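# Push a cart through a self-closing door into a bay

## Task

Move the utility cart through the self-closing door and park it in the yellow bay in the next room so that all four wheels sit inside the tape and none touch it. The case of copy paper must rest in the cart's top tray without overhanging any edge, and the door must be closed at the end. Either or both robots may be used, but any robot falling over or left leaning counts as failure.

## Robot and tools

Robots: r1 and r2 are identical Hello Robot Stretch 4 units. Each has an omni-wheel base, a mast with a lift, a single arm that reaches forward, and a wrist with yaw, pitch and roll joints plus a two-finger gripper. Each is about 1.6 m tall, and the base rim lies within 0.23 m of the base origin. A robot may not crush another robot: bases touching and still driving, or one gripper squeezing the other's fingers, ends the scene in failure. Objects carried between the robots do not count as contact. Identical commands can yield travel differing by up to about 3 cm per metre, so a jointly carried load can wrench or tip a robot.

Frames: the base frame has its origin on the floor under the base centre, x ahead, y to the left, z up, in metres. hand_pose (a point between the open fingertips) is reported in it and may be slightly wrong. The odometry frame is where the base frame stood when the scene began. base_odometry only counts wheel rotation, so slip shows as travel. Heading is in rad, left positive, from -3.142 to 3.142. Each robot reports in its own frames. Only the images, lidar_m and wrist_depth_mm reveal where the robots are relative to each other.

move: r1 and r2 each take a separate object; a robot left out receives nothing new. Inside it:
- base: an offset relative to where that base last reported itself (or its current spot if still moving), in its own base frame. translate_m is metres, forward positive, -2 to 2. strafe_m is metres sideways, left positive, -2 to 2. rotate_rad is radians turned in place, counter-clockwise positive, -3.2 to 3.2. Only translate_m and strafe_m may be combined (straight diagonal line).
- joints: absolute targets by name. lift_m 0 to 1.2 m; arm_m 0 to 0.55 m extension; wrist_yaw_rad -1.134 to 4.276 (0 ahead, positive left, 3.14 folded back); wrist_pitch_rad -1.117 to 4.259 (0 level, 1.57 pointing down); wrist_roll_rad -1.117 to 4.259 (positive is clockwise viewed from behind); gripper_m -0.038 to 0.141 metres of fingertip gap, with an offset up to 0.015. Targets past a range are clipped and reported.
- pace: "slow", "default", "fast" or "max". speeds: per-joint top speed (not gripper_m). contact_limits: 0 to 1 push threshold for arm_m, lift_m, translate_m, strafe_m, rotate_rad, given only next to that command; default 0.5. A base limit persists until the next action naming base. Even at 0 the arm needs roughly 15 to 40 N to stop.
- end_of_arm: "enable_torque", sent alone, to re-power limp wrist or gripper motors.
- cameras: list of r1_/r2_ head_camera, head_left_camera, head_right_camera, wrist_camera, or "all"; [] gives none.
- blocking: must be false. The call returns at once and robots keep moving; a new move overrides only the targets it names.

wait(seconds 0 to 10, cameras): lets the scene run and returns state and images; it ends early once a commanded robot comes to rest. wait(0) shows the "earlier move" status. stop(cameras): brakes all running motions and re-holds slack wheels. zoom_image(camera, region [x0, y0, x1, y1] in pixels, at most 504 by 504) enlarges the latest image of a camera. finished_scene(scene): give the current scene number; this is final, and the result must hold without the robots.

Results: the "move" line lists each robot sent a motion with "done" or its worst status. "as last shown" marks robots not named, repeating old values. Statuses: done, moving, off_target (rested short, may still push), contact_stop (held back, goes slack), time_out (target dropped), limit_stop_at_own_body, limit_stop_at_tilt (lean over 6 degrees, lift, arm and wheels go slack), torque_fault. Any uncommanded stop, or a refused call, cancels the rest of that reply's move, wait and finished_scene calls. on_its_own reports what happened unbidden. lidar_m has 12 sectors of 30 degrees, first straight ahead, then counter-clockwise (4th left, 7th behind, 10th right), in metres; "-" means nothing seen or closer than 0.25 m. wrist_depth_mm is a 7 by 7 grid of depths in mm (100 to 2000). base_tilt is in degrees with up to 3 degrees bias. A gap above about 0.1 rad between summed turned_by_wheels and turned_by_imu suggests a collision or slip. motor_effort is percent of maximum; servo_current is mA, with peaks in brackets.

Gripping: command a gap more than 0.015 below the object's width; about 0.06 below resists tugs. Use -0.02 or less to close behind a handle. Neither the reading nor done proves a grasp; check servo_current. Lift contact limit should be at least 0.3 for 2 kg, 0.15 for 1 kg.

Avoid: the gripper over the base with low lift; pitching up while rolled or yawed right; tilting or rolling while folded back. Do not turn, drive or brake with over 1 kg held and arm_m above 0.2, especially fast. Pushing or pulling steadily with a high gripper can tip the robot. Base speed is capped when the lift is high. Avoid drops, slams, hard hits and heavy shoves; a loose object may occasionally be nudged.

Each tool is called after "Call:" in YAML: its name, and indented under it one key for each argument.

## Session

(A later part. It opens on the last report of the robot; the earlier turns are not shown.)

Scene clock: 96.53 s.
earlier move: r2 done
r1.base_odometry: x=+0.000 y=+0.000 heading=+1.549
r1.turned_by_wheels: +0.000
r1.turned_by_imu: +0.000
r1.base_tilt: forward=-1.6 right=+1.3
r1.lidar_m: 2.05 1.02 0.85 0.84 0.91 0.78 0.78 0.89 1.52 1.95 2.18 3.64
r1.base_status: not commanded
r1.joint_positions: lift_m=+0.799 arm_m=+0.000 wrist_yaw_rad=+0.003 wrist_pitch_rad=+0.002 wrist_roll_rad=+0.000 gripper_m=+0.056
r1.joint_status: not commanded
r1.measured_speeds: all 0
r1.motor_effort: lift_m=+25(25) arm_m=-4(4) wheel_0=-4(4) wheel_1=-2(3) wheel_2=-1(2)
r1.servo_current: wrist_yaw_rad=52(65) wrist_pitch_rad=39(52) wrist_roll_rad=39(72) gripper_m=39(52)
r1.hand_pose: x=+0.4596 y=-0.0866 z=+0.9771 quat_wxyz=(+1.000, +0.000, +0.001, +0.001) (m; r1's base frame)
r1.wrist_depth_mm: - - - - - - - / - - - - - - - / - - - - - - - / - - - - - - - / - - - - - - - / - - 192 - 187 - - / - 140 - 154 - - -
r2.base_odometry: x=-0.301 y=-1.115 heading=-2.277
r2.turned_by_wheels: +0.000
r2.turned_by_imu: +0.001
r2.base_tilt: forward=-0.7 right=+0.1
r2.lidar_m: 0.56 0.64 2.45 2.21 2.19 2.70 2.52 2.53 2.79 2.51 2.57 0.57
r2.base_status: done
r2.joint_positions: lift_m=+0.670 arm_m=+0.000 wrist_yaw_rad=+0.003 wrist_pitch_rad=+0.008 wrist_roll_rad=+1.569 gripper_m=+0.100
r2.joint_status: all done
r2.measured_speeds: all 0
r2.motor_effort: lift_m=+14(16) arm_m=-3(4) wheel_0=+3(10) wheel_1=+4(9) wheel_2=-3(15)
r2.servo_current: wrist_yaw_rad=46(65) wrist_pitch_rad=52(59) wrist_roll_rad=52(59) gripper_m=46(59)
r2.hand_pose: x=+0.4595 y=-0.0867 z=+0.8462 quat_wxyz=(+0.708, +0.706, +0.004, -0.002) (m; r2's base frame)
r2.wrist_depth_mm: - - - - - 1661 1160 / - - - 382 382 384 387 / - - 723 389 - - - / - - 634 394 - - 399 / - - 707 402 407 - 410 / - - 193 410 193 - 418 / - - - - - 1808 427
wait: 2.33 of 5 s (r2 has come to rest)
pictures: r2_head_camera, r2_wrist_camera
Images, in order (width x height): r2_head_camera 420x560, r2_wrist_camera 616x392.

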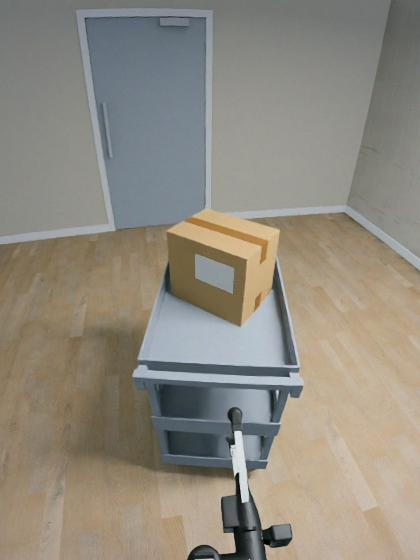

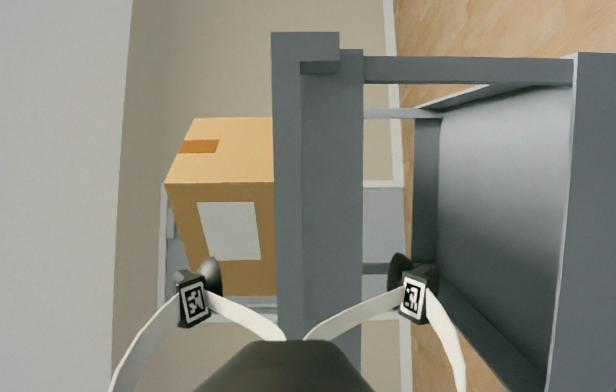

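Call:
move:
  r2: {"base":{"strafe_m":0.04},"joints":{"lift_m":0.69}}
  blocking: false
  cameras: []

Call:
wait:
  seconds: 3
  cameras: []

Call:
move:
  r2: {"joints":{"arm_m":0.16},"contact_limits":{"arm_m":0},"pace":"slow"}
  blocking: false
  cameras: []

Call:
wait:
  seconds: 4
  cameras: ["r2_head_camera","r2_wrist_camera"]

Call:
zoom_image:
  camera: "r2_head_camera"
  region: [150, 300, 310, 460]

Scene clock: 105.13 s.
move: r2 moving
r1: as last shown
r1.lidar_m: 2.04 1.03 0.85 0.85 0.92 0.79 0.77 0.90 1.52 1.95 2.19 3.68
r1.motor_effort: lift_m=+25(25) arm_m=-4(4) wheel_0=-3(4) wheel_1=-2(3) wheel_2=-1(2)
r1.servo_current: wrist_yaw_rad=65(65) wrist_pitch_rad=39(46) wrist_roll_rad=46(59) gripper_m=46(46)
r1.wrist_depth_mm: - - - - - - - / - - - - - - - / - - - - - - - / - - - - - - - / - - - - - - - / - - 192 - 187 - - / - 141 - 153 - - -
r2.base_odometry: x=-0.277 y=-1.135 heading=-2.277
r2.turned_by_wheels: +0.000
r2.turned_by_imu: +0.001
r2.base_tilt: forward=-0.7 right=+0.1
r2.lidar_m: 0.55 3.30 2.41 2.19 2.15 2.70 2.51 2.51 2.85 2.55 2.56 0.58
r2.base_status: strafe_m moving
r2.joint_positions: lift_m=+0.690 arm_m=+0.000 wrist_yaw_rad=+0.003 wrist_pitch_rad=+0.008 wrist_roll_rad=+1.569 gripper_m=+0.100
r2.joint_status: lift_m moving
r2.measured_speeds: translate_m=-0.001 strafe_m=+0.072 rotate_rad=+0.004 lift_m=+0.009 arm_m=+0.000 wrist_yaw_rad=+0.000 wrist_pitch_rad=+0.000 wrist_roll_rad=+0.000
r2.motor_effort: lift_m=+20(23) arm_m=-4(4) wheel_0=+0(12) wheel_1=+3(12) wheel_2=+0(2)
r2.servo_current: wrist_yaw_rad=59(59) wrist_pitch_rad=52(52) wrist_roll_rad=33(59) gripper_m=46(52)
r2.hand_pose: x=+0.4595 y=-0.0867 z=+0.8656 quat_wxyz=(+0.708, +0.706, +0.004, -0.002) (m; r2's base frame)
r2.wrist_depth_mm: - - - 320 387 1366 1098 / - - - 384 - 891 - / - - 683 389 397 - - / - - 654 402 991 - - / - - 741 413 410 - - / - - 193 355 193 - - / - - - - - 1921 508
pictures: none
No camera images: "cameras" was empty.

Scene clock: 105.67 s.
earlier move: r2 done
r1.base_odometry: x=+0.000 y=+0.000 heading=+1.549
r1.turned_by_wheels: +0.000
r1.turned_by_imu: +0.000
r1.base_tilt: forward=-1.6 right=+1.3
r1.lidar_m: 2.04 1.03 0.84 0.84 0.94 0.77 0.78 0.89 1.53 1.94 2.21 3.62
r1.base_status: not commanded
r1.joint_positions: lift_m=+0.799 arm_m=+0.000 wrist_yaw_rad=+0.003 wrist_pitch_rad=+0.002 wrist_roll_rad=+0.000 gripper_m=+0.056
r1.joint_status: not commanded
r1.measured_speeds: all 0
r1.motor_effort: lift_m=+25(25) arm_m=-4(4) wheel_0=-3(4) wheel_1=-2(3) wheel_2=-1(2)
r1.servo_current: wrist_yaw_rad=39(72) wrist_pitch_rad=46(46) wrist_roll_rad=46(59) gripper_m=33(46)
r1.hand_pose: x=+0.4596 y=-0.0866 z=+0.9771 quat_wxyz=(+1.000, +0.000, +0.001, +0.001) (m; r1's base frame)
r1.wrist_depth_mm: - - - - - - - / - - - - - - - / - - - - - - - / - - - - - - - / - - - - - - - / - - 192 - 187 - - / - 141 - 153 - - -
r2.base_odometry: x=-0.271 y=-1.141 heading=-2.277
r2.turned_by_wheels: +0.000
r2.turned_by_imu: +0.000
r2.base_tilt: forward=-0.6 right=+0.1
r2.lidar_m: 0.58 3.31 2.41 2.18 2.13 2.65 2.51 2.56 2.86 2.57 2.58 0.56
r2.base_status: done
r2.joint_positions: lift_m=+0.690 arm_m=+0.000 wrist_yaw_rad=+0.003 wrist_pitch_rad=+0.008 wrist_roll_rad=+1.569 gripper_m=+0.100
r2.joint_status: all done
r2.measured_speeds: all 0
r2.motor_effort: lift_m=+21(23) arm_m=-4(4) wheel_0=-2(12) wheel_1=+2(12) wheel_2=+0(2)
r2.servo_current: wrist_yaw_rad=39(59) wrist_pitch_rad=52(59) wrist_roll_rad=52(59) gripper_m=46(52)
r2.hand_pose: x=+0.4595 y=-0.0867 z=+0.8657 quat_wxyz=(+0.708, +0.706, +0.004, -0.002) (m; r2's base frame)
r2.wrist_depth_mm: - - - 322 384 407 407 / - - - 382 - 904 - / - - 654 389 397 - - / - - 661 404 991 - - / - - 759 410 410 - - / - - 193 357 193 - - / - - - - - 1756 449
wait: 0.53 of 3 s (r2 has come to rest)
pictures: none
No camera images: "cameras" was empty.

Scene clock: 106.17 s.
move: r2 moving
r1: as last shown
r1.lidar_m: 2.05 1.01 0.84 0.83 0.93 0.78 0.76 0.90 1.52 1.95 2.20 3.61
r1.motor_effort: lift_m=+25(25) arm_m=-4(4) wheel_0=-4(4) wheel_1=-2(3) wheel_2=-2(2)
r1.servo_current: wrist_yaw_rad=46(59) wrist_pitch_rad=46(46) wrist_roll_rad=52(65) gripper_m=39(46)
r2.base_odometry: x=-0.271 y=-1.141 heading=-2.277
r2.turned_by_wheels: +0.000
r2.turned_by_imu: +0.000
r2.base_tilt: forward=-0.7 right=+0.0
r2.lidar_m: 0.56 3.28 2.43 2.17 2.18 2.70 2.51 2.54 2.86 2.57 2.60 0.58
r2.base_status: not commanded
r2.joint_positions: lift_m=+0.690 arm_m=+0.012 wrist_yaw_rad=+0.003 wrist_pitch_rad=+0.008 wrist_roll_rad=+1.569 gripper_m=+0.100
r2.joint_status: arm_m moving
r2.measured_speeds: translate_m=+0.000 strafe_m=+0.000 rotate_rad=+0.000 lift_m=+0.000 arm_m=+0.049 wrist_yaw_rad=+0.000 wrist_pitch_rad=-0.001 wrist_roll_rad=+0.000
r2.motor_effort: lift_m=+21(21) arm_m=+9(13) wheel_0=-3(3) wheel_1=+2(2) wheel_2=+0(0)
r2.servo_current: wrist_yaw_rad=33(65) wrist_pitch_rad=52(52) wrist_roll_rad=46(65) gripper_m=46(52)
r2.contact_limits: arm_m 0
r2.hand_pose: x=+0.4720 y=-0.0867 z=+0.8657 quat_wxyz=(+0.708, +0.706, +0.004, -0.002) (m; r2's base frame)
r2.wrist_depth_mm: - - - 322 373 375 375 / - - - 375 - 904 - / - - 654 379 991 - - / - - 647 389 392 - - / - - 741 402 397 - - / - - 193 402 193 - - / - - - - - 1661 449
pictures: none
No camera images: "cameras" was empty.

Scene clock: 108.57 s.
earlier move: r2 done
r1.base_odometry: x=+0.000 y=+0.000 heading=+1.549
r1.turned_by_wheels: +0.000
r1.turned_by_imu: +0.000
r1.base_tilt: forward=-1.6 right=+1.3
r1.lidar_m: 2.07 1.02 0.86 0.83 0.94 0.78 0.79 0.88 1.52 1.94 2.22 3.63
r1.base_status: not commanded
r1.joint_positions: lift_m=+0.799 arm_m=+0.000 wrist_yaw_rad=+0.003 wrist_pitch_rad=+0.002 wrist_roll_rad=+0.000 gripper_m=+0.056
r1.joint_status: not commanded
r1.measured_speeds: all 0
r1.motor_effort: lift_m=+25(25) arm_m=-4(4) wheel_0=-3(4) wheel_1=-2(3) wheel_2=-1(2)
r1.servo_current: wrist_yaw_rad=46(65) wrist_pitch_rad=39(52) wrist_roll_rad=52(65) gripper_m=39(46)
r1.hand_pose: x=+0.4596 y=-0.0866 z=+0.9771 quat_wxyz=(+1.000, +0.000, +0.001, +0.001) (m; r1's base frame)
r1.wrist_depth_mm: - - - - - - - / - - - - - - - / - - - - - - - / - - - - - - - / - - - - - - - / - - 192 - 187 - - / - 140 - 153 - - -
r2.base_odometry: x=-0.271 y=-1.141 heading=-2.277
r2.turned_by_wheels: +0.000
r2.turned_by_imu: +0.000
r2.base_tilt: forward=-0.7 right=+0.1
r2.lidar_m: 0.58 3.30 2.40 2.18 2.18 2.71 2.52 2.55 2.87 2.57 2.58 0.58
r2.base_status: not commanded
r2.joint_positions: lift_m=+0.690 arm_m=+0.160 wrist_yaw_rad=+0.003 wrist_pitch_rad=+0.008 wrist_roll_rad=+1.569 gripper_m=+0.100
r2.joint_status: all done
r2.measured_speeds: all 0
r2.motor_effort: lift_m=+21(21) arm_m=+7(14) wheel_0=-3(3) wheel_1=+2(2) wheel_2=+0(0)
r2.servo_current: wrist_yaw_rad=52(65) wrist_pitch_rad=52(59) wrist_roll_rad=52(65) gripper_m=52(59)
r2.contact_limits: arm_m 0
r2.hand_pose: x=+0.6193 y=-0.0867 z=+0.8658 quat_wxyz=(+0.708, +0.706, +0.004, -0.002) (m; r2's base frame)
r2.wrist_depth_mm: - - - 170 227 1661 554 / - - 609 174 232 750 - / - - 466 178 236 - - / - - 496 181 242 842 - / - - 554 186 245 - - / - - 195 188 195 - - / - - - - - 1863 508
wait: 2.40 of 4 s (r2 has come to rest)
pictures: r2_head_camera, r2_wrist_camera
Images, in order (width x height): r2_head_camera 420x560, r2_wrist_camera 616x392.

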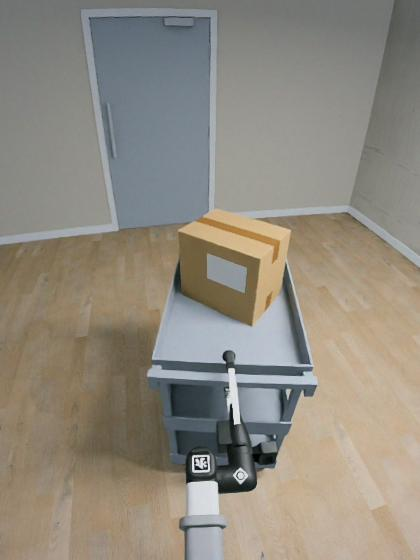

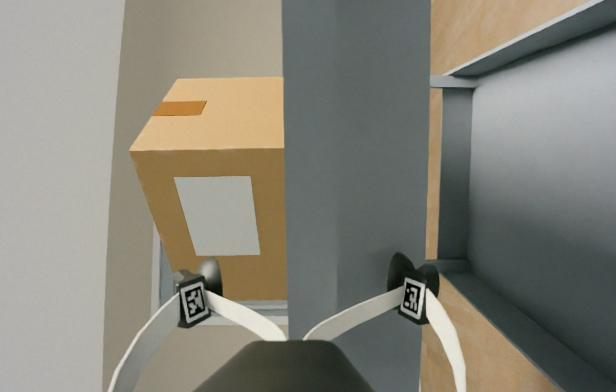

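Scaled by 3.150 from the camera's 420x560 image, which has a finer 1200x1600 frame.

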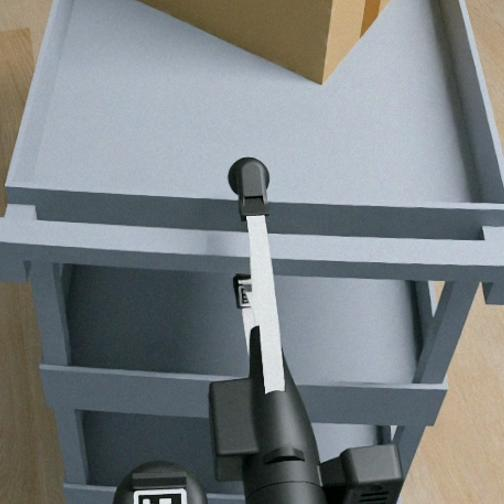

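Call:
move:
  r2: {"joints":{"gripper_m":-0.03}}
  blocking: false
  cameras: []

Call:
wait:
  seconds: 4
  cameras: ["r2_head_camera","r2_wrist_camera"]

Call:
zoom_image:
  camera: "r2_head_camera"
  region: [150, 300, 310, 460]

Scene clock: 126.53 s.
move: r2 moving
r1: as last shown
r1.lidar_m: 2.09 1.04 0.84 0.83 0.93 0.76 0.77 0.90 1.53 1.94 2.20 3.64
r1.servo_current: wrist_yaw_rad=59(65) wrist_pitch_rad=46(46) wrist_roll_rad=46(59) gripper_m=46(46)
r1.wrist_depth_mm: - - - - - - - / - - - - - - - / - - - - - - - / - - - - - - - / - - - - - - - / - - 191 - 187 - - / - 140 - 153 - - -
r2.base_odometry: x=-0.271 y=-1.141 heading=-2.277
r2.turned_by_wheels: +0.000
r2.turned_by_imu: +0.000
r2.base_tilt: forward=-0.7 right=+0.1
r2.lidar_m: 0.57 3.29 2.38 2.16 2.15 2.69 2.52 2.56 2.85 2.58 2.60 0.57
r2.base_status: not commanded
r2.joint_positions: lift_m=+0.690 arm_m=+0.160 wrist_yaw_rad=+0.003 wrist_pitch_rad=+0.008 wrist_roll_rad=+1.569 gripper_m=+0.083
r2.joint_status: gripper_m moving
r2.measured_speeds: all 0
r2.motor_effort: lift_m=+21(21) arm_m=+7(8) wheel_0=-3(3) wheel_1=+2(3) wheel_2=+0(0)
r2.servo_current: wrist_yaw_rad=46(59) wrist_pitch_rad=46(52) wrist_roll_rad=52(52) gripper_m=124(124)
r2.contact_limits: arm_m 0
r2.hand_pose: x=+0.6193 y=-0.0867 z=+0.8658 quat_wxyz=(+0.708, +0.706, +0.004, -0.002) (m; r2's base frame)
r2.wrist_depth_mm: - - - 170 228 1661 564 / - - 609 174 231 759 - / - - 469 178 236 - - / - - 500 181 242 842 - / - - 559 186 245 - - / - - 196 189 191 - - / - - - - - 1808 508
pictures: none
No camera images: "cameras" was empty.

Scene clock: 128.03 s.
earlier move: r2 done
r1.base_odometry: x=+0.000 y=+0.000 heading=+1.549
r1.turned_by_wheels: +0.000
r1.turned_by_imu: +0.000
r1.base_tilt: forward=-1.6 right=+1.3
r1.lidar_m: 2.05 1.02 0.84 0.84 0.91 0.78 0.77 0.91 1.50 1.95 2.19 3.68
r1.base_status: not commanded
r1.joint_positions: lift_m=+0.799 arm_m=+0.000 wrist_yaw_rad=+0.003 wrist_pitch_rad=+0.002 wrist_roll_rad=+0.000 gripper_m=+0.056
r1.joint_status: not commanded
r1.measured_speeds: all 0
r1.motor_effort: lift_m=+25(25) arm_m=-4(4) wheel_0=-4(4) wheel_1=-2(3) wheel_2=-2(2)
r1.servo_current: wrist_yaw_rad=46(72) wrist_pitch_rad=46(52) wrist_roll_rad=46(72) gripper_m=46(52)
r1.hand_pose: x=+0.4596 y=-0.0866 z=+0.9771 quat_wxyz=(+1.000, +0.000, +0.001, +0.001) (m; r1's base frame)
r1.wrist_depth_mm: - - - - - - - / - - - - - - - / - - - - - - - / - - - - - - - / - - - - - - - / - - 192 - 188 - - / - 141 - 154 - - -
r2.base_odometry: x=-0.271 y=-1.141 heading=-2.277
r2.turned_by_wheels: +0.000
r2.turned_by_imu: +0.000
r2.base_tilt: forward=-0.6 right=+0.1
r2.lidar_m: 0.59 3.31 2.41 2.16 2.15 2.72 2.52 2.51 2.83 2.57 2.59 0.57
r2.base_status: not commanded
r2.joint_positions: lift_m=+0.690 arm_m=+0.160 wrist_yaw_rad=+0.003 wrist_pitch_rad=+0.008 wrist_roll_rad=+1.569 gripper_m=-0.028
r2.joint_status: all done
r2.measured_speeds: all 0
r2.motor_effort: lift_m=+21(21) arm_m=+4(8) wheel_0=-3(3) wheel_1=+2(3) wheel_2=+0(1)
r2.servo_current: wrist_yaw_rad=46(59) wrist_pitch_rad=46(52) wrist_roll_rad=52(59) gripper_m=117(306)
r2.contact_limits: arm_m 0
r2.hand_pose: x=+0.6195 y=-0.0867 z=+0.8658 quat_wxyz=(+0.708, +0.707, +0.004, -0.002) (m; r2's base frame)
r2.wrist_depth_mm: - - - 158 214 1576 - / - - 585 161 219 750 - / - - 452 165 224 820 - / - - 484 169 229 831 - / - - 549 172 234 - - / - - 184 176 178 - - / - - - - - 1499 500
wait: 1.50 of 4 s (r2 has come to rest)
pictures: r2_head_camera, r2_wrist_camera
Images, in order (width x height): r2_head_camera 420x560, r2_wrist_camera 616x392.

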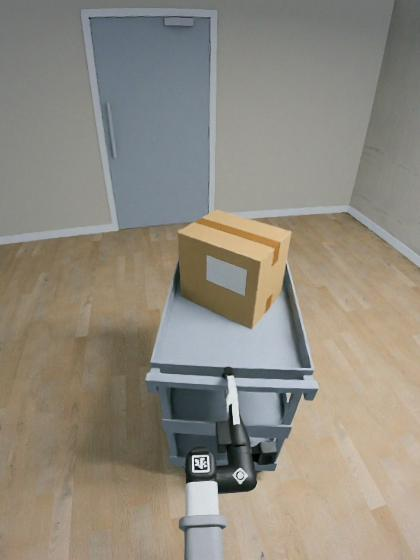

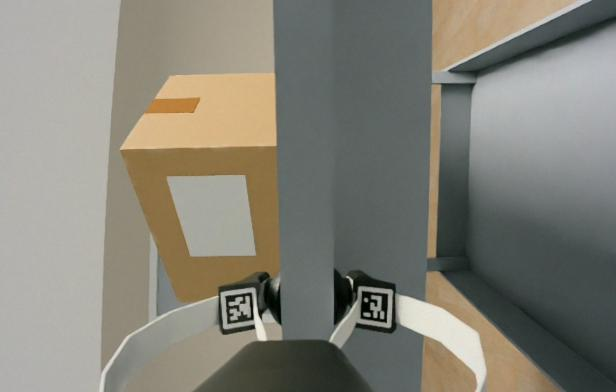

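Scaled by 3.150 from the camera's 420x560 image, which has a finer 1200x1600 frame.

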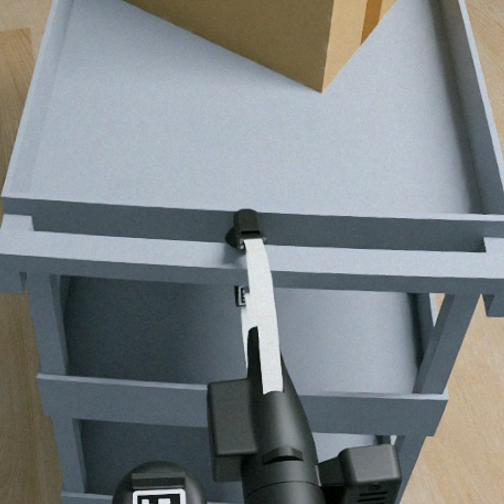

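Call:
move:
  r2: {"base":{"translate_m":-0.55,"strafe_m":-0.12},"pace":"slow","contact_limits":{"translate_m":0.9,"strafe_m":0.9}}
  r1: {"base":{"translate_m":0.5},"joints":{"lift_m":0.9,"gripper_m":-0.02}}
  blocking: false
  cameras: []

Call:
wait:
  seconds: 4
  cameras: []

Call:
wait:
  seconds: 6
  cameras: ["r2_head_camera","r1_head_camera","r1_head_left_camera"]

r2: "contact_limits": translate_m and strafe_m are given together and make one move, which takes one limit: state it under one of them only
Scene clock: 155.10 s.
r1.base_odometry: x=+0.000 y=+0.000 heading=+1.549
r1.turned_by_wheels: +0.000
r1.turned_by_imu: +0.000
r1.base_tilt: forward=-1.6 right=+1.3
r1.lidar_m: 2.07 1.02 0.84 0.83 0.93 0.76 0.78 0.88 1.50 1.94 2.18 3.65
r1.base_status: not commanded
r1.joint_positions: lift_m=+0.799 arm_m=+0.000 wrist_yaw_rad=+0.003 wrist_pitch_rad=+0.002 wrist_roll_rad=+0.000 gripper_m=+0.056
r1.joint_status: not commanded
r1.measured_speeds: all 0
r1.motor_effort: lift_m=+25(25) arm_m=-4(4) wheel_0=-3(4) wheel_1=-2(3) wheel_2=-1(2)
r1.servo_current: wrist_yaw_rad=52(72) wrist_pitch_rad=39(52) wrist_roll_rad=52(72) gripper_m=46(52)
r1.hand_pose: x=+0.4596 y=-0.0866 z=+0.9771 quat_wxyz=(+1.000, +0.000, +0.001, +0.001) (m; r1's base frame)
r1.wrist_depth_mm: - - - - - - - / - - - - - - - / - - - - - - - / - - - - - - - / - - - - - - - / - - 193 - 188 - - / - 141 - 153 - - -
r2.base_odometry: x=-0.271 y=-1.141 heading=-2.277
r2.turned_by_wheels: +0.000
r2.turned_by_imu: +0.000
r2.base_tilt: forward=-0.6 right=+0.1
r2.lidar_m: 0.56 3.29 2.39 2.17 2.17 2.70 2.53 2.55 2.87 2.57 2.59 0.58
r2.base_status: not commanded
r2.joint_positions: lift_m=+0.690 arm_m=+0.160 wrist_yaw_rad=+0.003 wrist_pitch_rad=+0.008 wrist_roll_rad=+1.569 gripper_m=-0.028
r2.joint_status: all done
r2.measured_speeds: all 0
r2.motor_effort: lift_m=+21(21) arm_m=+4(8) wheel_0=-3(3) wheel_1=+2(3) wheel_2=+0(1)
r2.servo_current: wrist_yaw_rad=46(59) wrist_pitch_rad=46(52) wrist_roll_rad=39(59) gripper_m=117(306)
r2.contact_limits: arm_m 0
r2.hand_pose: x=+0.6195 y=-0.0867 z=+0.8658 quat_wxyz=(+0.708, +0.707, +0.004, -0.002) (m; r2's base frame)
r2.wrist_depth_mm: - - - 158 214 1576 - / - - 585 161 220 759 - / - - 452 165 224 820 - / - - 488 169 229 831 - / - - 549 172 235 - - / - - 183 176 178 - - / - - - - - 1499 496
pictures: none

not run: a call was refused earlier in this reply.

not run: a call was refused earlier in this reply.

Call:
move:
  r2: {"base":{"translate_m":-0.55,"strafe_m":-0.12},"pace":"slow","contact_limits":{"translate_m":0.9}}
  r1: {"base":{"translate_m":0.5},"joints":{"lift_m":0.9,"gripper_m":-0.02}}
  blocking: false
  cameras: []

Call:
wait:
  seconds: 4
  cameras: []

Call:
wait:
  seconds: 6
  cameras: ["r2_head_camera","r1_head_camera","r1_head_left_camera"]

Scene clock: 161.17 s.
move: r1 moving; r2 moving
r1.base_odometry: x=+0.001 y=+0.031 heading=+1.549
r1.turned_by_wheels: +0.000
r1.turned_by_imu: +0.000
r1.base_tilt: forward=-1.6 right=+1.3
r1.lidar_m: 2.04 1.02 0.85 0.83 0.94 0.80 0.80 0.93 1.56 1.94 2.18 3.66
r1.base_status: translate_m moving
r1.joint_positions: lift_m=+0.837 arm_m=+0.000 wrist_yaw_rad=+0.003 wrist_pitch_rad=+0.002 wrist_roll_rad=+0.000 gripper_m=+0.037
r1.joint_status: lift_m moving; gripper_m moving
r1.measured_speeds: translate_m=+0.120 strafe_m=-0.001 rotate_rad=-0.001 lift_m=+0.146 arm_m=+0.000 wrist_yaw_rad=+0.000 wrist_pitch_rad=+0.000 wrist_roll_rad=+0.000
r1.motor_effort: lift_m=+25(28) arm_m=-4(4) wheel_0=+6(7) wheel_1=+5(7) wheel_2=-9(9)
r1.servo_current: wrist_yaw_rad=46(65) wrist_pitch_rad=39(52) wrist_roll_rad=52(65) gripper_m=117(117)
r1.hand_pose: x=+0.4595 y=-0.0866 z=+1.0150 quat_wxyz=(+1.000, +0.000, +0.001, +0.001) (m; r1's base frame)
r1.wrist_depth_mm: - - - - - - - / - - - - - - - / - - - - - - - / - - - - - - - / - - - - - - - / - - 191 - 187 - - / - 143 - - - - -
r2.base_odometry: x=-0.265 y=-1.130 heading=-2.277
r2.turned_by_wheels: +0.000
r2.turned_by_imu: +0.001
r2.base_tilt: forward=-0.6 right=+0.1
r2.lidar_m: 0.54 3.31 2.39 2.16 2.17 2.68 2.50 2.54 2.86 2.58 2.58 0.57
r2.base_status: translate_m moving; strafe_m moving
r2.joint_positions: lift_m=+0.690 arm_m=+0.160 wrist_yaw_rad=+0.003 wrist_pitch_rad=+0.008 wrist_roll_rad=+1.569 gripper_m=-0.028
r2.joint_status: not commanded
r2.measured_speeds: translate_m=-0.048 strafe_m=-0.011 rotate_rad=+0.002 lift_m=+0.000 arm_m=+0.000 wrist_yaw_rad=+0.000 wrist_pitch_rad=+0.000 wrist_roll_rad=+0.000
r2.motor_effort: lift_m=+21(21) arm_m=+3(4) wheel_0=-3(7) wheel_1=-9(9) wheel_2=+12(16)
r2.servo_current: wrist_yaw_rad=46(59) wrist_pitch_rad=46(52) wrist_roll_rad=39(59) gripper_m=117(124)
r2.contact_limits: arm_m 0; translate_m 0.9
r2.hand_pose: x=+0.6195 y=-0.0867 z=+0.8658 quat_wxyz=(+0.708, +0.707, +0.004, -0.002) (m; r2's base frame)
r2.wrist_depth_mm: - - - 158 215 1499 - / - - 585 161 220 759 - / - - 452 166 224 820 - / - - 484 228 229 831 - / - - 554 172 235 - - / - - 184 175 178 - - / - - - - - 1499 500
pictures: none
No camera images: "cameras" was empty.

Scene clock: 163.83 s.
earlier move: r1 done; r2 moving
r1.base_odometry: x=+0.011 y=+0.500 heading=+1.549
r1.turned_by_wheels: +0.000
r1.turned_by_imu: +0.000
r1.base_tilt: forward=-1.6 right=+1.3
r1.lidar_m: 1.77 0.89 0.73 0.72 0.86 1.27 1.26 1.43 2.06 2.07 2.32 3.41
r1.base_status: done
r1.joint_positions: lift_m=+0.900 arm_m=+0.000 wrist_yaw_rad=+0.003 wrist_pitch_rad=+0.002 wrist_roll_rad=+0.000 gripper_m=-0.019
r1.joint_status: all done
r1.measured_speeds: all 0
r1.motor_effort: lift_m=+25(28) arm_m=-4(4) wheel_0=+0(9) wheel_1=+0(7) wheel_2=+1(10)
r1.servo_current: wrist_yaw_rad=46(72) wrist_pitch_rad=33(52) wrist_roll_rad=59(72) gripper_m=52(143)
r1.hand_pose: x=+0.4595 y=-0.0867 z=+1.0771 quat_wxyz=(+1.000, +0.000, +0.001, +0.001) (m; r1's base frame)
r1.wrist_depth_mm: - - - - - - - / - - - - - - - / - 1397 - - - - - / - 1397 - - - - - / - 1464 - - - - - / - 1464 184 198 - - - / - 139 171 184 154 - -
r2.base_odometry: x=-0.144 y=-0.905 heading=-2.276
r2.turned_by_wheels: +0.000
r2.turned_by_imu: +0.001
r2.base_tilt: forward=-0.7 right=+0.1
r2.lidar_m: 0.54 3.56 2.43 2.15 2.16 2.53 2.23 2.24 2.80 2.57 2.59 0.57
r2.base_status: translate_m moving; strafe_m moving
r2.joint_positions: lift_m=+0.690 arm_m=+0.160 wrist_yaw_rad=+0.003 wrist_pitch_rad=+0.008 wrist_roll_rad=+1.569 gripper_m=-0.029
r2.joint_status: not commanded
r2.measured_speeds: translate_m=-0.099 strafe_m=-0.023 rotate_rad=+0.002 lift_m=+0.000 arm_m=+0.000 wrist_yaw_rad=+0.000 wrist_pitch_rad=+0.000 wrist_roll_rad=+0.000
r2.motor_effort: lift_m=+21(21) arm_m=+4(4) wheel_0=+0(7) wheel_1=-4(9) wheel_2=+11(16)
r2.servo_current: wrist_yaw_rad=65(65) wrist_pitch_rad=52(59) wrist_roll_rad=52(59) gripper_m=104(130)
r2.contact_limits: arm_m 0; translate_m 0.9
r2.hand_pose: x=+0.6195 y=-0.0866 z=+0.8658 quat_wxyz=(+0.708, +0.707, +0.004, -0.002) (m; r2's base frame)
r2.wrist_depth_mm: - - - 170 230 1618 1138 / - - - 169 230 1499 - / - - 554 170 231 820 - / - 469 466 230 231 842 - / - - 500 170 230 842 - / - - 186 170 179 - - / - - - - 230 539 -
wait: 2.67 of 4 s (r1 has come to rest)
pictures: none
No camera images: "cameras" was empty.

Scene clock: 167.57 s.
earlier move: r2 done
r1.base_odometry: x=+0.011 y=+0.500 heading=+1.549
r1.turned_by_wheels: +0.000
r1.turned_by_imu: +0.000
r1.base_tilt: forward=-1.6 right=+1.2
r1.lidar_m: 1.74 0.89 0.74 0.74 0.82 1.27 1.26 1.44 2.07 2.05 2.32 3.44
r1.base_status: done
r1.joint_positions: lift_m=+0.900 arm_m=+0.000 wrist_yaw_rad=+0.003 wrist_pitch_rad=+0.002 wrist_roll_rad=+0.000 gripper_m=-0.019
r1.joint_status: all done
r1.measured_speeds: all 0
r1.motor_effort: lift_m=+25(28) arm_m=-4(4) wheel_0=+1(9) wheel_1=+0(7) wheel_2=+1(10)
r1.servo_current: wrist_yaw_rad=46(78) wrist_pitch_rad=46(52) wrist_roll_rad=52(72) gripper_m=52(143)
r1.hand_pose: x=+0.4595 y=-0.0867 z=+1.0771 quat_wxyz=(+1.000, +0.000, +0.001, +0.001) (m; r1's base frame)
r1.wrist_depth_mm: - - - - - - - / - - - - - - - / - 1430 - - - - - / - 1430 - - - - - / - 1499 - - - - - / - 1499 185 198 - - - / - 139 171 183 154 - -
r2.base_odometry: x=-0.005 y=-0.644 heading=-2.277
r2.turned_by_wheels: +0.000
r2.turned_by_imu: +0.001
r2.base_tilt: forward=-0.7 right=+0.0
r2.lidar_m: 0.52 3.83 2.43 2.17 2.20 2.16 1.96 1.98 2.43 2.54 2.58 0.58
r2.base_status: done
r2.joint_positions: lift_m=+0.690 arm_m=+0.160 wrist_yaw_rad=+0.003 wrist_pitch_rad=+0.008 wrist_roll_rad=+1.570 gripper_m=-0.029
r2.joint_status: not commanded
r2.measured_speeds: all 0
r2.motor_effort: lift_m=+21(21) arm_m=+3(4) wheel_0=-2(12) wheel_1=-4(9) wheel_2=+7(16)
r2.servo_current: wrist_yaw_rad=39(65) wrist_pitch_rad=52(59) wrist_roll_rad=46(65) gripper_m=98(130)
r2.contact_limits: arm_m 0; translate_m 0.9
r2.hand_pose: x=+0.6195 y=-0.0866 z=+0.8658 quat_wxyz=(+0.708, +0.707, +0.004, -0.002) (m; r2's base frame)
r2.wrist_depth_mm: - - - 257 263 1336 1025 / - - - 191 255 1618 512 / - - - 186 247 809 - / - - 525 180 241 - - / - 480 469 176 235 820 - / - - 186 170 179 - - / - - 535 - 223 - -
wait: 3.73 of 6 s (r2 has come to rest)
pictures: r1_head_camera, r1_head_left_camera, r2_head_camera
Images, in order (width x height): r1_head_camera 420x560, r1_head_left_camera 420x672, r2_head_camera 420x560.

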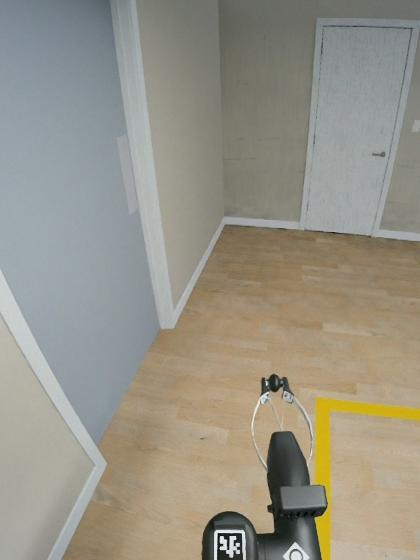

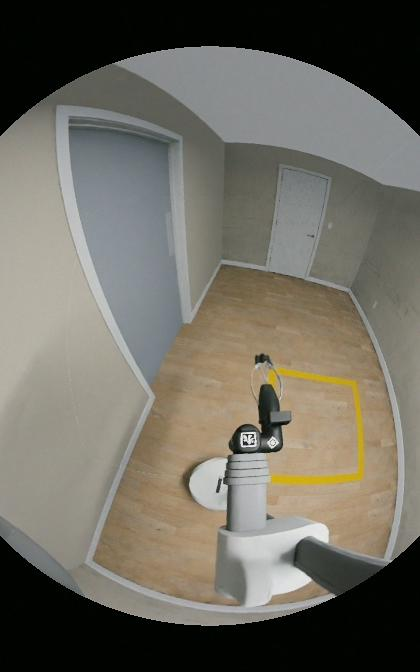

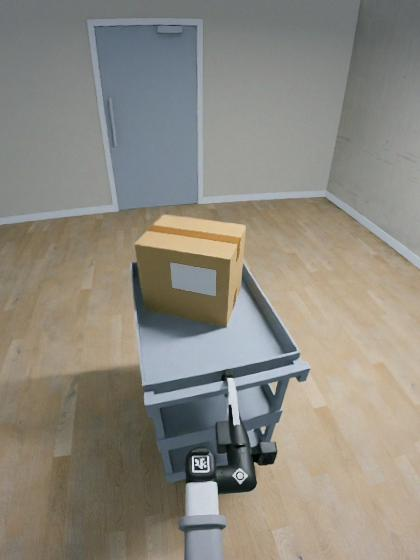

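Call:
move:
  r1: {"base":{"rotate_rad":1.3}}
  blocking: false
  cameras: []

Call:
wait:
  seconds: 4
  cameras: ["r1_head_camera","r1_head_left_camera","r1_wrist_camera"]

Scene clock: 179.97 s.
move: r1 moving
r1.base_odometry: x=+0.011 y=+0.500 heading=+1.789
r1.turned_by_wheels: +0.239
r1.turned_by_imu: +0.240
r1.base_tilt: forward=-1.6 right=+1.3
r1.lidar_m: 1.29 0.79 0.73 0.73 1.01 1.24 1.28 1.70 2.05 2.09 2.79 3.42
r1.base_status: rotate_rad moving
r1.joint_positions: lift_m=+0.900 arm_m=+0.000 wrist_yaw_rad=+0.002 wrist_pitch_rad=+0.002 wrist_roll_rad=+0.000 gripper_m=-0.019
r1.joint_status: not commanded
r1.measured_speeds: translate_m=+0.001 strafe_m=+0.001 rotate_rad=+0.922 lift_m=+0.000 arm_m=+0.000 wrist_yaw_rad=+0.000 wrist_pitch_rad=+0.000 wrist_roll_rad=+0.000
r1.motor_effort: lift_m=+25(25) arm_m=-4(4) wheel_0=-8(9) wheel_1=-7(7) wheel_2=-8(8)
r1.servo_current: wrist_yaw_rad=52(72) wrist_pitch_rad=46(52) wrist_roll_rad=46(59) gripper_m=52(59)
r1.hand_pose: x=+0.4595 y=-0.0867 z=+1.0771 quat_wxyz=(+1.000, +0.000, +0.001, +0.001) (m; r1's base frame)
r1.wrist_depth_mm: - - 1537 - - - - / - - 1576 - - - - / - - 1499 - - - - / - - 1499 - - - - / - - 1499 - - - - / - - 183 198 - - - / - 133 163 179 154 - -
r2: as last shown
r2.turned_by_imu: +0.000
r2.lidar_m: 0.51 3.83 2.42 2.16 2.18 2.18 1.94 1.99 2.44 2.55 2.58 0.61
r2.motor_effort: lift_m=+21(21) arm_m=+4(4) wheel_0=-1(2) wheel_1=-4(4) wheel_2=+7(8)
r2.servo_current: wrist_yaw_rad=46(52) wrist_pitch_rad=46(52) wrist_roll_rad=46(59) gripper_m=104(111)
r2.contact_limits: arm_m 0; translate_m 0.9
r2.wrist_depth_mm: - - - 258 264 1336 1025 / - - - 191 255 1576 508 / - - - 186 247 809 - / - - 525 180 240 - - / - 480 469 176 234 820 - / - - 186 169 179 - - / - - 530 - 223 - -
pictures: none
No camera images: "cameras" was empty.

Scene clock: 181.40 s.
earlier move: r1 done
r1.base_odometry: x=+0.011 y=+0.500 heading=+2.849
r1.turned_by_wheels: +1.060
r1.turned_by_imu: +1.066
r1.base_tilt: forward=-1.6 right=+1.3
r1.lidar_m: 0.73 0.76 1.04 1.24 1.30 1.71 2.03 2.12 2.80 3.46 1.27 0.80
r1.base_status: done
r1.joint_positions: lift_m=+0.900 arm_m=+0.000 wrist_yaw_rad=+0.002 wrist_pitch_rad=+0.002 wrist_roll_rad=+0.000 gripper_m=-0.019
r1.joint_status: not commanded
r1.measured_speeds: all 0
r1.motor_effort: lift_m=+25(25) arm_m=-4(4) wheel_0=-2(9) wheel_1=-3(10) wheel_2=+0(8)
r1.servo_current: wrist_yaw_rad=46(78) wrist_pitch_rad=46(52) wrist_roll_rad=46(72) gripper_m=52(59)
r1.hand_pose: x=+0.4595 y=-0.0867 z=+1.0771 quat_wxyz=(+1.000, +0.000, +0.001, +0.001) (m; r1's base frame)
r1.wrist_depth_mm: - - - - - - - / - - - - - - 544 / - - - - - - 554 / - - - - - - 554 / - - - - - - 549 / - - 183 198 171 - 549 / - 133 163 147 144 - -
r2.base_odometry: x=-0.005 y=-0.644 heading=-2.277
r2.turned_by_wheels: +0.000
r2.turned_by_imu: +0.000
r2.base_tilt: forward=-0.6 right=+0.0
r2.lidar_m: 0.51 3.77 2.45 2.16 2.17 2.18 1.96 1.97 2.44 2.55 2.57 0.57
r2.base_status: not commanded
r2.joint_positions: lift_m=+0.690 arm_m=+0.160 wrist_yaw_rad=+0.003 wrist_pitch_rad=+0.008 wrist_roll_rad=+1.570 gripper_m=-0.029
r2.joint_status: not commanded
r2.measured_speeds: all 0
r2.motor_effort: lift_m=+21(21) arm_m=+4(4) wheel_0=-1(2) wheel_1=-4(4) wheel_2=+7(8)
r2.servo_current: wrist_yaw_rad=39(65) wrist_pitch_rad=52(59) wrist_roll_rad=39(59) gripper_m=98(111)
r2.contact_limits: arm_m 0; translate_m 0.9
r2.hand_pose: x=+0.6195 y=-0.0866 z=+0.8658 quat_wxyz=(+0.708, +0.707, +0.004, -0.002) (m; r2's base frame)
r2.wrist_depth_mm: - - - 258 265 1366 1042 / - - - 191 254 1661 508 / - - - 186 247 809 - / - - 530 180 240 - - / - 484 473 176 233 831 - / - - 186 170 179 - - / - - 535 - 223 - -
wait: 1.43 of 4 s (r1 has come to rest)
pictures: r1_head_camera, r1_head_left_camera, r1_wrist_camera
Images, in order (width x height): r1_head_camera 420x560, r1_head_left_camera 420x672, r1_wrist_camera 616x392.

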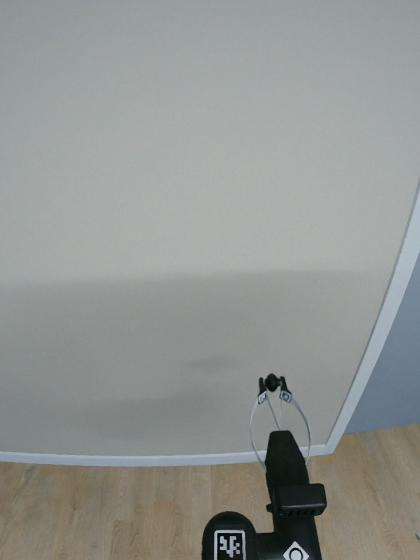

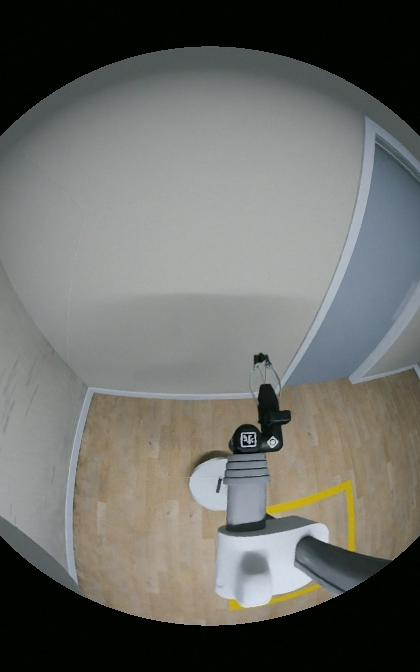

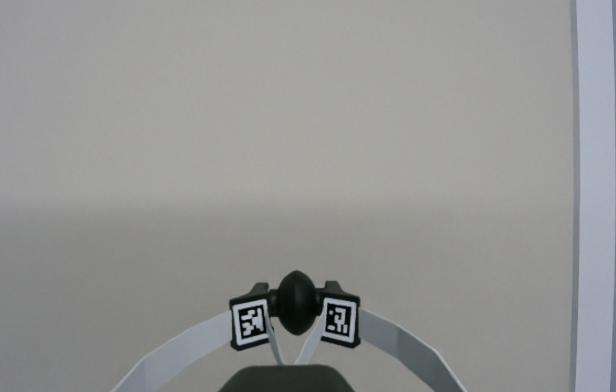

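Call:
move:
  r1: {"base":{"strafe_m":-1.06},"joints":{"lift_m":0.5,"wrist_yaw_rad":3.089}}
  r2: {"base":{"translate_m":-0.3},"pace":"slow","contact_limits":{"translate_m":0.9}}
  blocking: false
  cameras: []

Call:
wait:
  seconds: 5
  cameras: []

Call:
wait:
  seconds: 5
  cameras: ["r1_head_camera","r1_head_left_camera","r2_head_camera"]

Scene clock: 199.17 s.
move: r1 moving; r2 moving
r1.base_odometry: x=+0.021 y=+0.535 heading=+2.849
r1.turned_by_wheels: +0.000
r1.turned_by_imu: +0.000
r1.base_tilt: forward=-1.6 right=+1.2
r1.lidar_m: 0.73 0.75 1.03 1.31 1.32 1.77 2.02 2.11 2.75 3.42 1.25 0.76
r1.base_status: strafe_m moving
r1.joint_positions: lift_m=+0.863 arm_m=+0.000 wrist_yaw_rad=+0.587 wrist_pitch_rad=+0.002 wrist_roll_rad=+0.000 gripper_m=-0.019
r1.joint_status: lift_m moving; wrist_yaw_rad moving
r1.measured_speeds: translate_m=+0.000 strafe_m=-0.140 rotate_rad=+0.002 lift_m=-0.146 arm_m=+0.000 wrist_yaw_rad=+1.819 wrist_pitch_rad=+0.000 wrist_roll_rad=+0.000
r1.motor_effort: lift_m=+10(24) arm_m=-4(4) wheel_0=+6(11) wheel_1=-9(11) wheel_2=-1(1)
r1.servo_current: wrist_yaw_rad=91(117) wrist_pitch_rad=39(46) wrist_roll_rad=52(65) gripper_m=52(59)
r1.hand_pose: x=+0.4595 y=+0.0868 z=+1.0402 quat_wxyz=(+0.957, +0.000, +0.001, +0.289) (m; r1's base frame)
r1.wrist_depth_mm: - - - - - - - / - - - - - - - / - - - - - - - / - - - - - - - / - - - - - - - / - - 183 198 170 - - / - 132 163 146 144 - -
r2.base_odometry: x=+0.003 y=-0.635 heading=-2.277
r2.turned_by_wheels: +0.000
r2.turned_by_imu: +0.000
r2.base_tilt: forward=-0.7 right=+0.1
r2.lidar_m: 0.53 3.81 2.43 2.17 2.18 2.17 1.95 1.96 2.41 2.55 2.57 0.60
r2.base_status: translate_m moving
r2.joint_positions: lift_m=+0.690 arm_m=+0.160 wrist_yaw_rad=+0.003 wrist_pitch_rad=+0.008 wrist_roll_rad=+1.570 gripper_m=-0.029
r2.joint_status: not commanded
r2.measured_speeds: translate_m=-0.049 strafe_m=+0.000 rotate_rad=+0.000 lift_m=+0.000 arm_m=+0.000 wrist_yaw_rad=+0.000 wrist_pitch_rad=+0.000 wrist_roll_rad=+0.000
r2.motor_effort: lift_m=+21(21) arm_m=+3(4) wheel_0=-3(5) wheel_1=-7(7) wheel_2=+11(13)
r2.servo_current: wrist_yaw_rad=59(65) wrist_pitch_rad=52(59) wrist_roll_rad=52(52) gripper_m=104(104)
r2.contact_limits: arm_m 0; translate_m 0.9
r2.hand_pose: x=+0.6195 y=-0.0866 z=+0.8658 quat_wxyz=(+0.708, +0.707, +0.004, -0.002) (m; r2's base frame)
r2.wrist_depth_mm: - - - 198 265 1366 1025 / - - - 192 255 1618 508 / - - - 187 248 1537 - / - - 535 180 240 - - / - 480 473 176 235 831 - / - - 187 170 178 - - / - - 530 - 222 - -
pictures: none
No camera images: "cameras" was empty.

Scene clock: 202.93 s.
earlier move: r1 moving; r2 done
r1.base_odometry: x=+0.313 y=+1.502 heading=+2.849
r1.turned_by_wheels: +0.000
r1.turned_by_imu: -0.007
r1.base_tilt: forward=-1.6 right=+1.3
r1.lidar_m: 0.88 0.90 1.08 2.29 2.34 2.10 1.96 2.05 2.53 2.40 1.24 0.94
r1.base_status: strafe_m moving
r1.joint_positions: lift_m=+0.500 arm_m=+0.000 wrist_yaw_rad=+3.086 wrist_pitch_rad=+0.002 wrist_roll_rad=+0.000 gripper_m=-0.019
r1.joint_status: all done
r1.measured_speeds: translate_m=+0.000 strafe_m=-0.091 rotate_rad=+0.001 lift_m=+0.000 arm_m=+0.000 wrist_yaw_rad=+0.000 wrist_pitch_rad=+0.000 wrist_roll_rad=+0.000
r1.motor_effort: lift_m=+13(24) arm_m=-4(4) wheel_0=+2(12) wheel_1=+0(11) wheel_2=-1(2)
r1.servo_current: wrist_yaw_rad=46(117) wrist_pitch_rad=46(52) wrist_roll_rad=46(72) gripper_m=52(59)
r1.hand_pose: x=-0.1122 y=+0.1032 z=+0.6781 quat_wxyz=(+0.028, -0.001, +0.000, +1.000) (m; r1's base frame)
r1.wrist_depth_mm: - 137 - - - - - / - 137 - - - - - / 111 138 214 - - - - / 128 141 - - - - - / - - - - - - - / - - - 199 - - - / 1756 1576 179 183 154 1708 1661
r2.base_odometry: x=+0.189 y=-0.416 heading=-2.277
r2.turned_by_wheels: -0.001
r2.turned_by_imu: -0.001
r2.base_tilt: forward=-0.7 right=+0.1
r2.lidar_m: 0.50 3.76 2.35 2.10 2.15 1.86 1.66 1.69 2.08 2.60 2.61 0.60
r2.base_status: done
r2.joint_positions: lift_m=+0.690 arm_m=+0.160 wrist_yaw_rad=+0.000 wrist_pitch_rad=+0.008 wrist_roll_rad=+1.570 gripper_m=-0.029
r2.joint_status: not commanded
r2.measured_speeds: all 0
r2.motor_effort: lift_m=+21(21) arm_m=+4(4) wheel_0=-6(13) wheel_1=-7(8) wheel_2=+4(13)
r2.servo_current: wrist_yaw_rad=52(65) wrist_pitch_rad=59(59) wrist_roll_rad=52(65) gripper_m=98(111)
r2.contact_limits: arm_m 0; translate_m 0.9
r2.hand_pose: x=+0.6193 y=-0.0873 z=+0.8658 quat_wxyz=(+0.707, +0.707, +0.003, -0.003) (m; r2's base frame)
r2.wrist_depth_mm: - - - 271 290 298 300 / - - - 264 272 1618 1160 / - - - 195 257 1756 - / - - 647 185 247 778 - / - 488 466 179 236 831 - / - - 186 169 179 - - / - - 504 - 220 - -
wait: 3.77 of 5 s (r2 has come to rest)
pictures: none
No camera images: "cameras" was empty.

Scene clock: 203.53 s.
earlier move: r1 done
r1.base_odometry: x=+0.317 y=+1.515 heading=+2.849
r1.turned_by_wheels: +0.000
r1.turned_by_imu: +0.000
r1.base_tilt: forward=-1.6 right=+1.3
r1.lidar_m: 0.88 0.91 1.09 2.31 2.37 2.10 1.95 2.05 2.56 2.39 1.27 0.93
r1.base_status: done
r1.joint_positions: lift_m=+0.500 arm_m=+0.000 wrist_yaw_rad=+3.086 wrist_pitch_rad=+0.002 wrist_roll_rad=+0.000 gripper_m=-0.019
r1.joint_status: all done
r1.measured_speeds: all 0
r1.motor_effort: lift_m=+13(24) arm_m=-4(4) wheel_0=+0(12) wheel_1=+0(11) wheel_2=+0(2)
r1.servo_current: wrist_yaw_rad=39(117) wrist_pitch_rad=46(52) wrist_roll_rad=33(72) gripper_m=52(59)
r1.hand_pose: x=-0.1122 y=+0.1032 z=+0.6781 quat_wxyz=(+0.028, -0.001, +0.000, +1.000) (m; r1's base frame)
r1.wrist_depth_mm: - 137 - - - - - / - 138 - - - - - / 111 138 214 - - - - / 128 141 - - - - - / - - - - - - - / - - - 198 - - - / 1708 1661 179 183 154 1708 1661
r2.base_odometry: x=+0.189 y=-0.416 heading=-2.277
r2.turned_by_wheels: +0.000
r2.turned_by_imu: +0.000
r2.base_tilt: forward=-0.7 right=+0.1
r2.lidar_m: 0.50 3.74 2.37 2.12 2.16 1.86 1.67 1.69 2.05 2.58 2.62 0.61
r2.base_status: done
r2.joint_positions: lift_m=+0.690 arm_m=+0.160 wrist_yaw_rad=+0.000 wrist_pitch_rad=+0.008 wrist_roll_rad=+1.570 gripper_m=-0.029
r2.joint_status: not commanded
r2.measured_speeds: all 0
r2.motor_effort: lift_m=+21(21) arm_m=+3(4) wheel_0=-7(13) wheel_1=-7(8) wheel_2=+4(13)
r2.servo_current: wrist_yaw_rad=46(65) wrist_pitch_rad=46(59) wrist_roll_rad=59(65) gripper_m=98(111)
r2.contact_limits: arm_m 0; translate_m 0.9
r2.hand_pose: x=+0.6193 y=-0.0873 z=+0.8658 quat_wxyz=(+0.707, +0.707, +0.003, -0.003) (m; r2's base frame)
r2.wrist_depth_mm: - - - 271 289 298 298 / - - - 264 273 1661 1138 / - - - 195 258 1808 - / - - 647 185 246 778 - / - 488 462 179 236 831 - / - - 186 169 179 - - / - - 504 - 220 - -
wait: 0.60 of 5 s (r1 has come to rest)
pictures: r1_head_camera, r1_head_left_camera, r2_head_camera
Images, in order (width x height): r1_head_camera 420x560, r1_head_left_camera 420x672, r2_head_camera 420x560.

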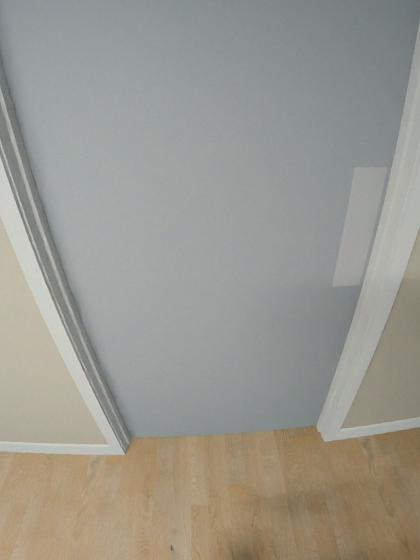

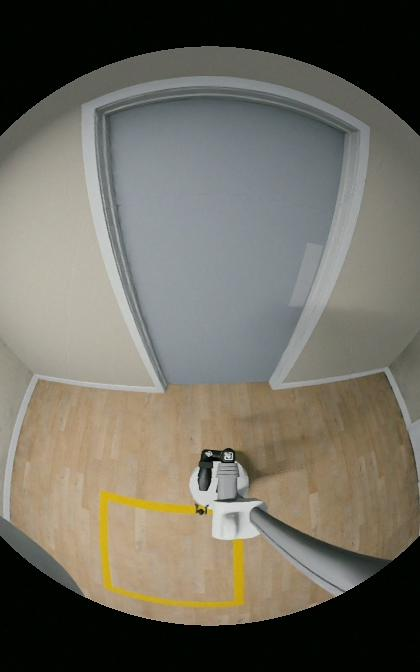

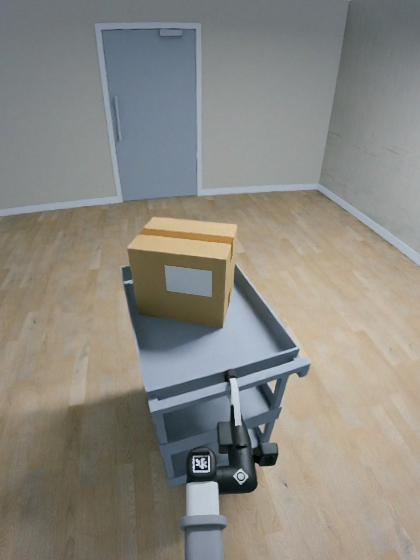

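Call:
move:
  r1: {"base":{"rotate_rad":-0.04}}
  blocking: false
  cameras: []

Call:
wait:
  seconds: 2
  cameras: []

Call:
move:
  r1: {"base":{"translate_m":1.3,"strafe_m":-0.06},"pace":"slow","contact_limits":{"translate_m":1}}
  blocking: false
  cameras: []

Call:
wait:
  seconds: 10
  cameras: ["r1_head_camera","r1_head_left_camera","r2_head_camera"]

Scene clock: 213.27 s.
move: r1 moving
r1.base_odometry: x=+0.317 y=+1.515 heading=+2.809
r1.turned_by_wheels: -0.040
r1.turned_by_imu: -0.040
r1.base_tilt: forward=-1.6 right=+1.2
r1.lidar_m: 0.88 0.91 1.06 2.31 2.35 2.12 1.97 2.03 2.56 2.40 1.33 0.95
r1.base_status: rotate_rad moving
r1.joint_positions: lift_m=+0.500 arm_m=+0.000 wrist_yaw_rad=+3.086 wrist_pitch_rad=+0.002 wrist_roll_rad=+0.000 gripper_m=-0.019
r1.joint_status: not commanded
r1.measured_speeds: all 0
r1.motor_effort: lift_m=+13(13) arm_m=-4(4) wheel_0=+4(5) wheel_1=+3(4) wheel_2=+0(5)
r1.servo_current: wrist_yaw_rad=33(65) wrist_pitch_rad=46(46) wrist_roll_rad=46(59) gripper_m=52(65)
r1.hand_pose: x=-0.1122 y=+0.1032 z=+0.6781 quat_wxyz=(+0.028, -0.001, +0.000, +1.000) (m; r1's base frame)
r1.wrist_depth_mm: - 137 - - - - - / - 138 - - - - - / 111 138 215 - - - - / 128 141 - - - - - / - - - - - - - / - - - 198 - - - / 1708 1661 178 184 154 1576 1618
r2: as last shown
r2.lidar_m: 0.51 3.73 2.38 2.12 2.15 1.86 1.67 1.69 2.06 2.58 2.62 0.59
r2.motor_effort: lift_m=+21(21) arm_m=+4(4) wheel_0=-6(7) wheel_1=-7(7) wheel_2=+4(4)
r2.servo_current: wrist_yaw_rad=46(59) wrist_pitch_rad=46(52) wrist_roll_rad=39(52) gripper_m=104(111)
r2.contact_limits: arm_m 0; translate_m 0.9
r2.wrist_depth_mm: - - - 270 289 301 297 / - - - 265 272 1618 1160 / - - - 195 258 1756 - / - - 654 185 247 788 - / - 488 466 178 237 820 - / - - 185 168 178 - - / - - 504 - 220 - -
pictures: none
No camera images: "cameras" was empty.

Scene clock: 213.33 s.
earlier move: r1 done
r1.base_odometry: x=+0.317 y=+1.515 heading=+2.809
r1.turned_by_wheels: +0.000
r1.turned_by_imu: +0.000
r1.base_tilt: forward=-1.6 right=+1.3
r1.lidar_m: 0.87 0.90 1.07 2.29 2.34 2.12 1.96 2.02 2.58 2.38 1.32 0.95
r1.base_status: done
r1.joint_positions: lift_m=+0.500 arm_m=+0.000 wrist_yaw_rad=+3.086 wrist_pitch_rad=+0.002 wrist_roll_rad=+0.000 gripper_m=-0.019
r1.joint_status: not commanded
r1.measured_speeds: all 0
r1.motor_effort: lift_m=+13(13) arm_m=-4(4) wheel_0=+3(5) wheel_1=+2(4) wheel_2=+0(5)
r1.servo_current: wrist_yaw_rad=65(65) wrist_pitch_rad=46(46) wrist_roll_rad=39(59) gripper_m=52(65)
r1.hand_pose: x=-0.1122 y=+0.1032 z=+0.6781 quat_wxyz=(+0.028, -0.001, +0.000, +1.000) (m; r1's base frame)
r1.wrist_depth_mm: - 137 - - - - - / - 137 - - - - - / 111 138 215 - - - - / 128 141 - - - - - / - - - - - - - / - - - 198 - - - / 1708 1618 180 183 154 1576 1661
r2.base_odometry: x=+0.189 y=-0.416 heading=-2.277
r2.turned_by_wheels: +0.000
r2.turned_by_imu: +0.000
r2.base_tilt: forward=-0.7 right=+0.1
r2.lidar_m: 0.50 3.73 2.38 2.12 2.18 1.84 1.67 1.67 2.06 2.59 2.62 0.59
r2.base_status: not commanded
r2.joint_positions: lift_m=+0.690 arm_m=+0.160 wrist_yaw_rad=+0.000 wrist_pitch_rad=+0.008 wrist_roll_rad=+1.570 gripper_m=-0.029
r2.joint_status: not commanded
r2.measured_speeds: all 0
r2.motor_effort: lift_m=+21(21) arm_m=+4(4) wheel_0=-6(7) wheel_1=-7(7) wheel_2=+4(4)
r2.servo_current: wrist_yaw_rad=46(59) wrist_pitch_rad=52(52) wrist_roll_rad=46(52) gripper_m=91(111)
r2.contact_limits: arm_m 0; translate_m 0.9
r2.hand_pose: x=+0.6193 y=-0.0873 z=+0.8658 quat_wxyz=(+0.707, +0.707, +0.003, -0.003) (m; r2's base frame)
r2.wrist_depth_mm: - - - 272 290 300 298 / - - - 264 272 1576 1160 / - - - 195 258 1756 - / - - 654 185 247 778 - / - 488 466 179 236 820 - / - - 186 169 179 - - / - - 508 - 220 - -
wait: 0.07 of 2 s (r1 has come to rest)
pictures: none
No camera images: "cameras" was empty.

Scene clock: 213.83 s.
move: r1 moving
r1.base_odometry: x=+0.305 y=+1.519 heading=+2.809
r1.turned_by_wheels: +0.000
r1.turned_by_imu: +0.000
r1.base_tilt: forward=-1.6 right=+1.3
r1.lidar_m: 0.85 0.88 1.03 2.30 2.36 2.17 1.98 2.05 2.56 2.39 1.30 0.94
r1.base_status: translate_m moving; strafe_m moving
r1.joint_positions: lift_m=+0.500 arm_m=+0.000 wrist_yaw_rad=+3.086 wrist_pitch_rad=+0.002 wrist_roll_rad=+0.000 gripper_m=-0.019
r1.joint_status: not commanded
r1.measured_speeds: translate_m=+0.048 strafe_m=-0.003 rotate_rad=-0.003 lift_m=+0.000 arm_m=+0.000 wrist_yaw_rad=+0.000 wrist_pitch_rad=+0.000 wrist_roll_rad=+0.000
r1.motor_effort: lift_m=+13(13) arm_m=-4(4) wheel_0=+5(9) wheel_1=+5(5) wheel_2=-5(6)
r1.servo_current: wrist_yaw_rad=39(65) wrist_pitch_rad=46(46) wrist_roll_rad=20(59) gripper_m=59(59)
r1.contact_limits: translate_m 1
r1.hand_pose: x=-0.1122 y=+0.1032 z=+0.6781 quat_wxyz=(+0.028, -0.001, +0.000, +1.000) (m; r1's base frame)
r1.wrist_depth_mm: - 137 - - - - - / - 138 - - - - - / 111 138 214 - - - - / 128 141 - - - - - / - - - - - - - / - - - 198 - - - / 1756 1661 179 183 154 1537 1661
r2: as last shown
r2.base_tilt: forward=-0.7 right=+0.0
r2.lidar_m: 0.50 3.72 2.39 2.11 2.15 1.85 1.66 1.67 2.06 2.60 2.65 0.59
r2.motor_effort: lift_m=+21(21) arm_m=+4(4) wheel_0=-6(7) wheel_1=-6(7) wheel_2=+4(4)
r2.servo_current: wrist_yaw_rad=39(59) wrist_pitch_rad=46(59) wrist_roll_rad=65(65) gripper_m=104(111)
r2.contact_limits: arm_m 0; translate_m 0.9
r2.wrist_depth_mm: - - - 271 290 300 300 / - - - 264 273 1618 1160 / - - - 195 257 1756 - / - - 647 185 247 778 - / - 488 462 179 237 820 - / - - 186 169 179 - - / - - 504 - 220 - -
pictures: none
No camera images: "cameras" was empty.

Scene clock: 223.83 s.
earlier move: r1 moving
r1.base_odometry: x=-0.612 y=+1.884 heading=+2.809
r1.turned_by_wheels: +0.000
r1.turned_by_imu: +0.169
r1.base_tilt: forward=-2.0 right=+1.5
r1.lidar_m: 0.25 0.25 0.25 0.34 2.52 2.98 2.93 3.11 0.47 0.44 2.47 0.28
r1.base_status: translate_m moving; strafe_m moving
r1.joint_positions: lift_m=+0.500 arm_m=+0.000 wrist_yaw_rad=+3.098 wrist_pitch_rad=+0.002 wrist_roll_rad=+0.000 gripper_m=-0.019
r1.joint_status: not commanded
r1.measured_speeds: translate_m=+0.099 strafe_m=-0.005 rotate_rad=+0.002 lift_m=+0.000 arm_m=+0.000 wrist_yaw_rad=+0.000 wrist_pitch_rad=+0.000 wrist_roll_rad=+0.000
r1.motor_effort: lift_m=+17(18) arm_m=+9(10) wheel_0=+5(22) wheel_1=+17(20) wheel_2=-19(22)
r1.servo_current: wrist_yaw_rad=59(85) wrist_pitch_rad=46(52) wrist_roll_rad=52(72) gripper_m=52(65)
r1.contact_limits: translate_m 1
r1.hand_pose: x=-0.1139 y=+0.0998 z=+0.6777 quat_wxyz=(+0.022, -0.001, +0.000, +1.000) (m; r1's base frame)
r1.wrist_depth_mm: - 136 - - - - - / - 136 219 - - - - / 107 135 184 - - - - / 123 137 278 - - - - / - - - - - - - / - - - 198 - - - / 1708 1618 179 180 154 1537 1661
r2.base_odometry: x=+0.189 y=-0.416 heading=-2.277
r2.turned_by_wheels: +0.000
r2.turned_by_imu: +0.001
r2.base_tilt: forward=-0.7 right=+0.1
r2.lidar_m: 0.51 3.73 2.40 2.13 2.15 1.88 1.67 1.69 2.07 2.58 2.63 0.58
r2.base_status: not commanded
r2.joint_positions: lift_m=+0.690 arm_m=+0.160 wrist_yaw_rad=+0.000 wrist_pitch_rad=+0.008 wrist_roll_rad=+1.570 gripper_m=-0.029
r2.joint_status: not commanded
r2.measured_speeds: all 0
r2.motor_effort: lift_m=+21(21) arm_m=+4(4) wheel_0=-6(7) wheel_1=-7(7) wheel_2=+4(4)
r2.servo_current: wrist_yaw_rad=46(65) wrist_pitch_rad=52(59) wrist_roll_rad=46(65) gripper_m=98(111)
r2.contact_limits: arm_m 0; translate_m 0.9
r2.hand_pose: x=+0.6193 y=-0.0873 z=+0.8658 quat_wxyz=(+0.707, +0.707, +0.003, -0.003) (m; r2's base frame)
r2.wrist_depth_mm: - - - 271 290 300 298 / - - - 264 272 1661 1138 / - - - 195 258 1756 - / - - 647 185 246 778 - / - 484 466 179 236 820 - / - - 186 169 178 - - / - - 504 - 220 - -
wait: 10.00 s; no rest
pictures: r1_head_camera, r1_head_left_camera, r2_head_camera
Images, in order (width x height): r1_head_camera 420x560, r1_head_left_camera 420x672, r2_head_camera 420x560.

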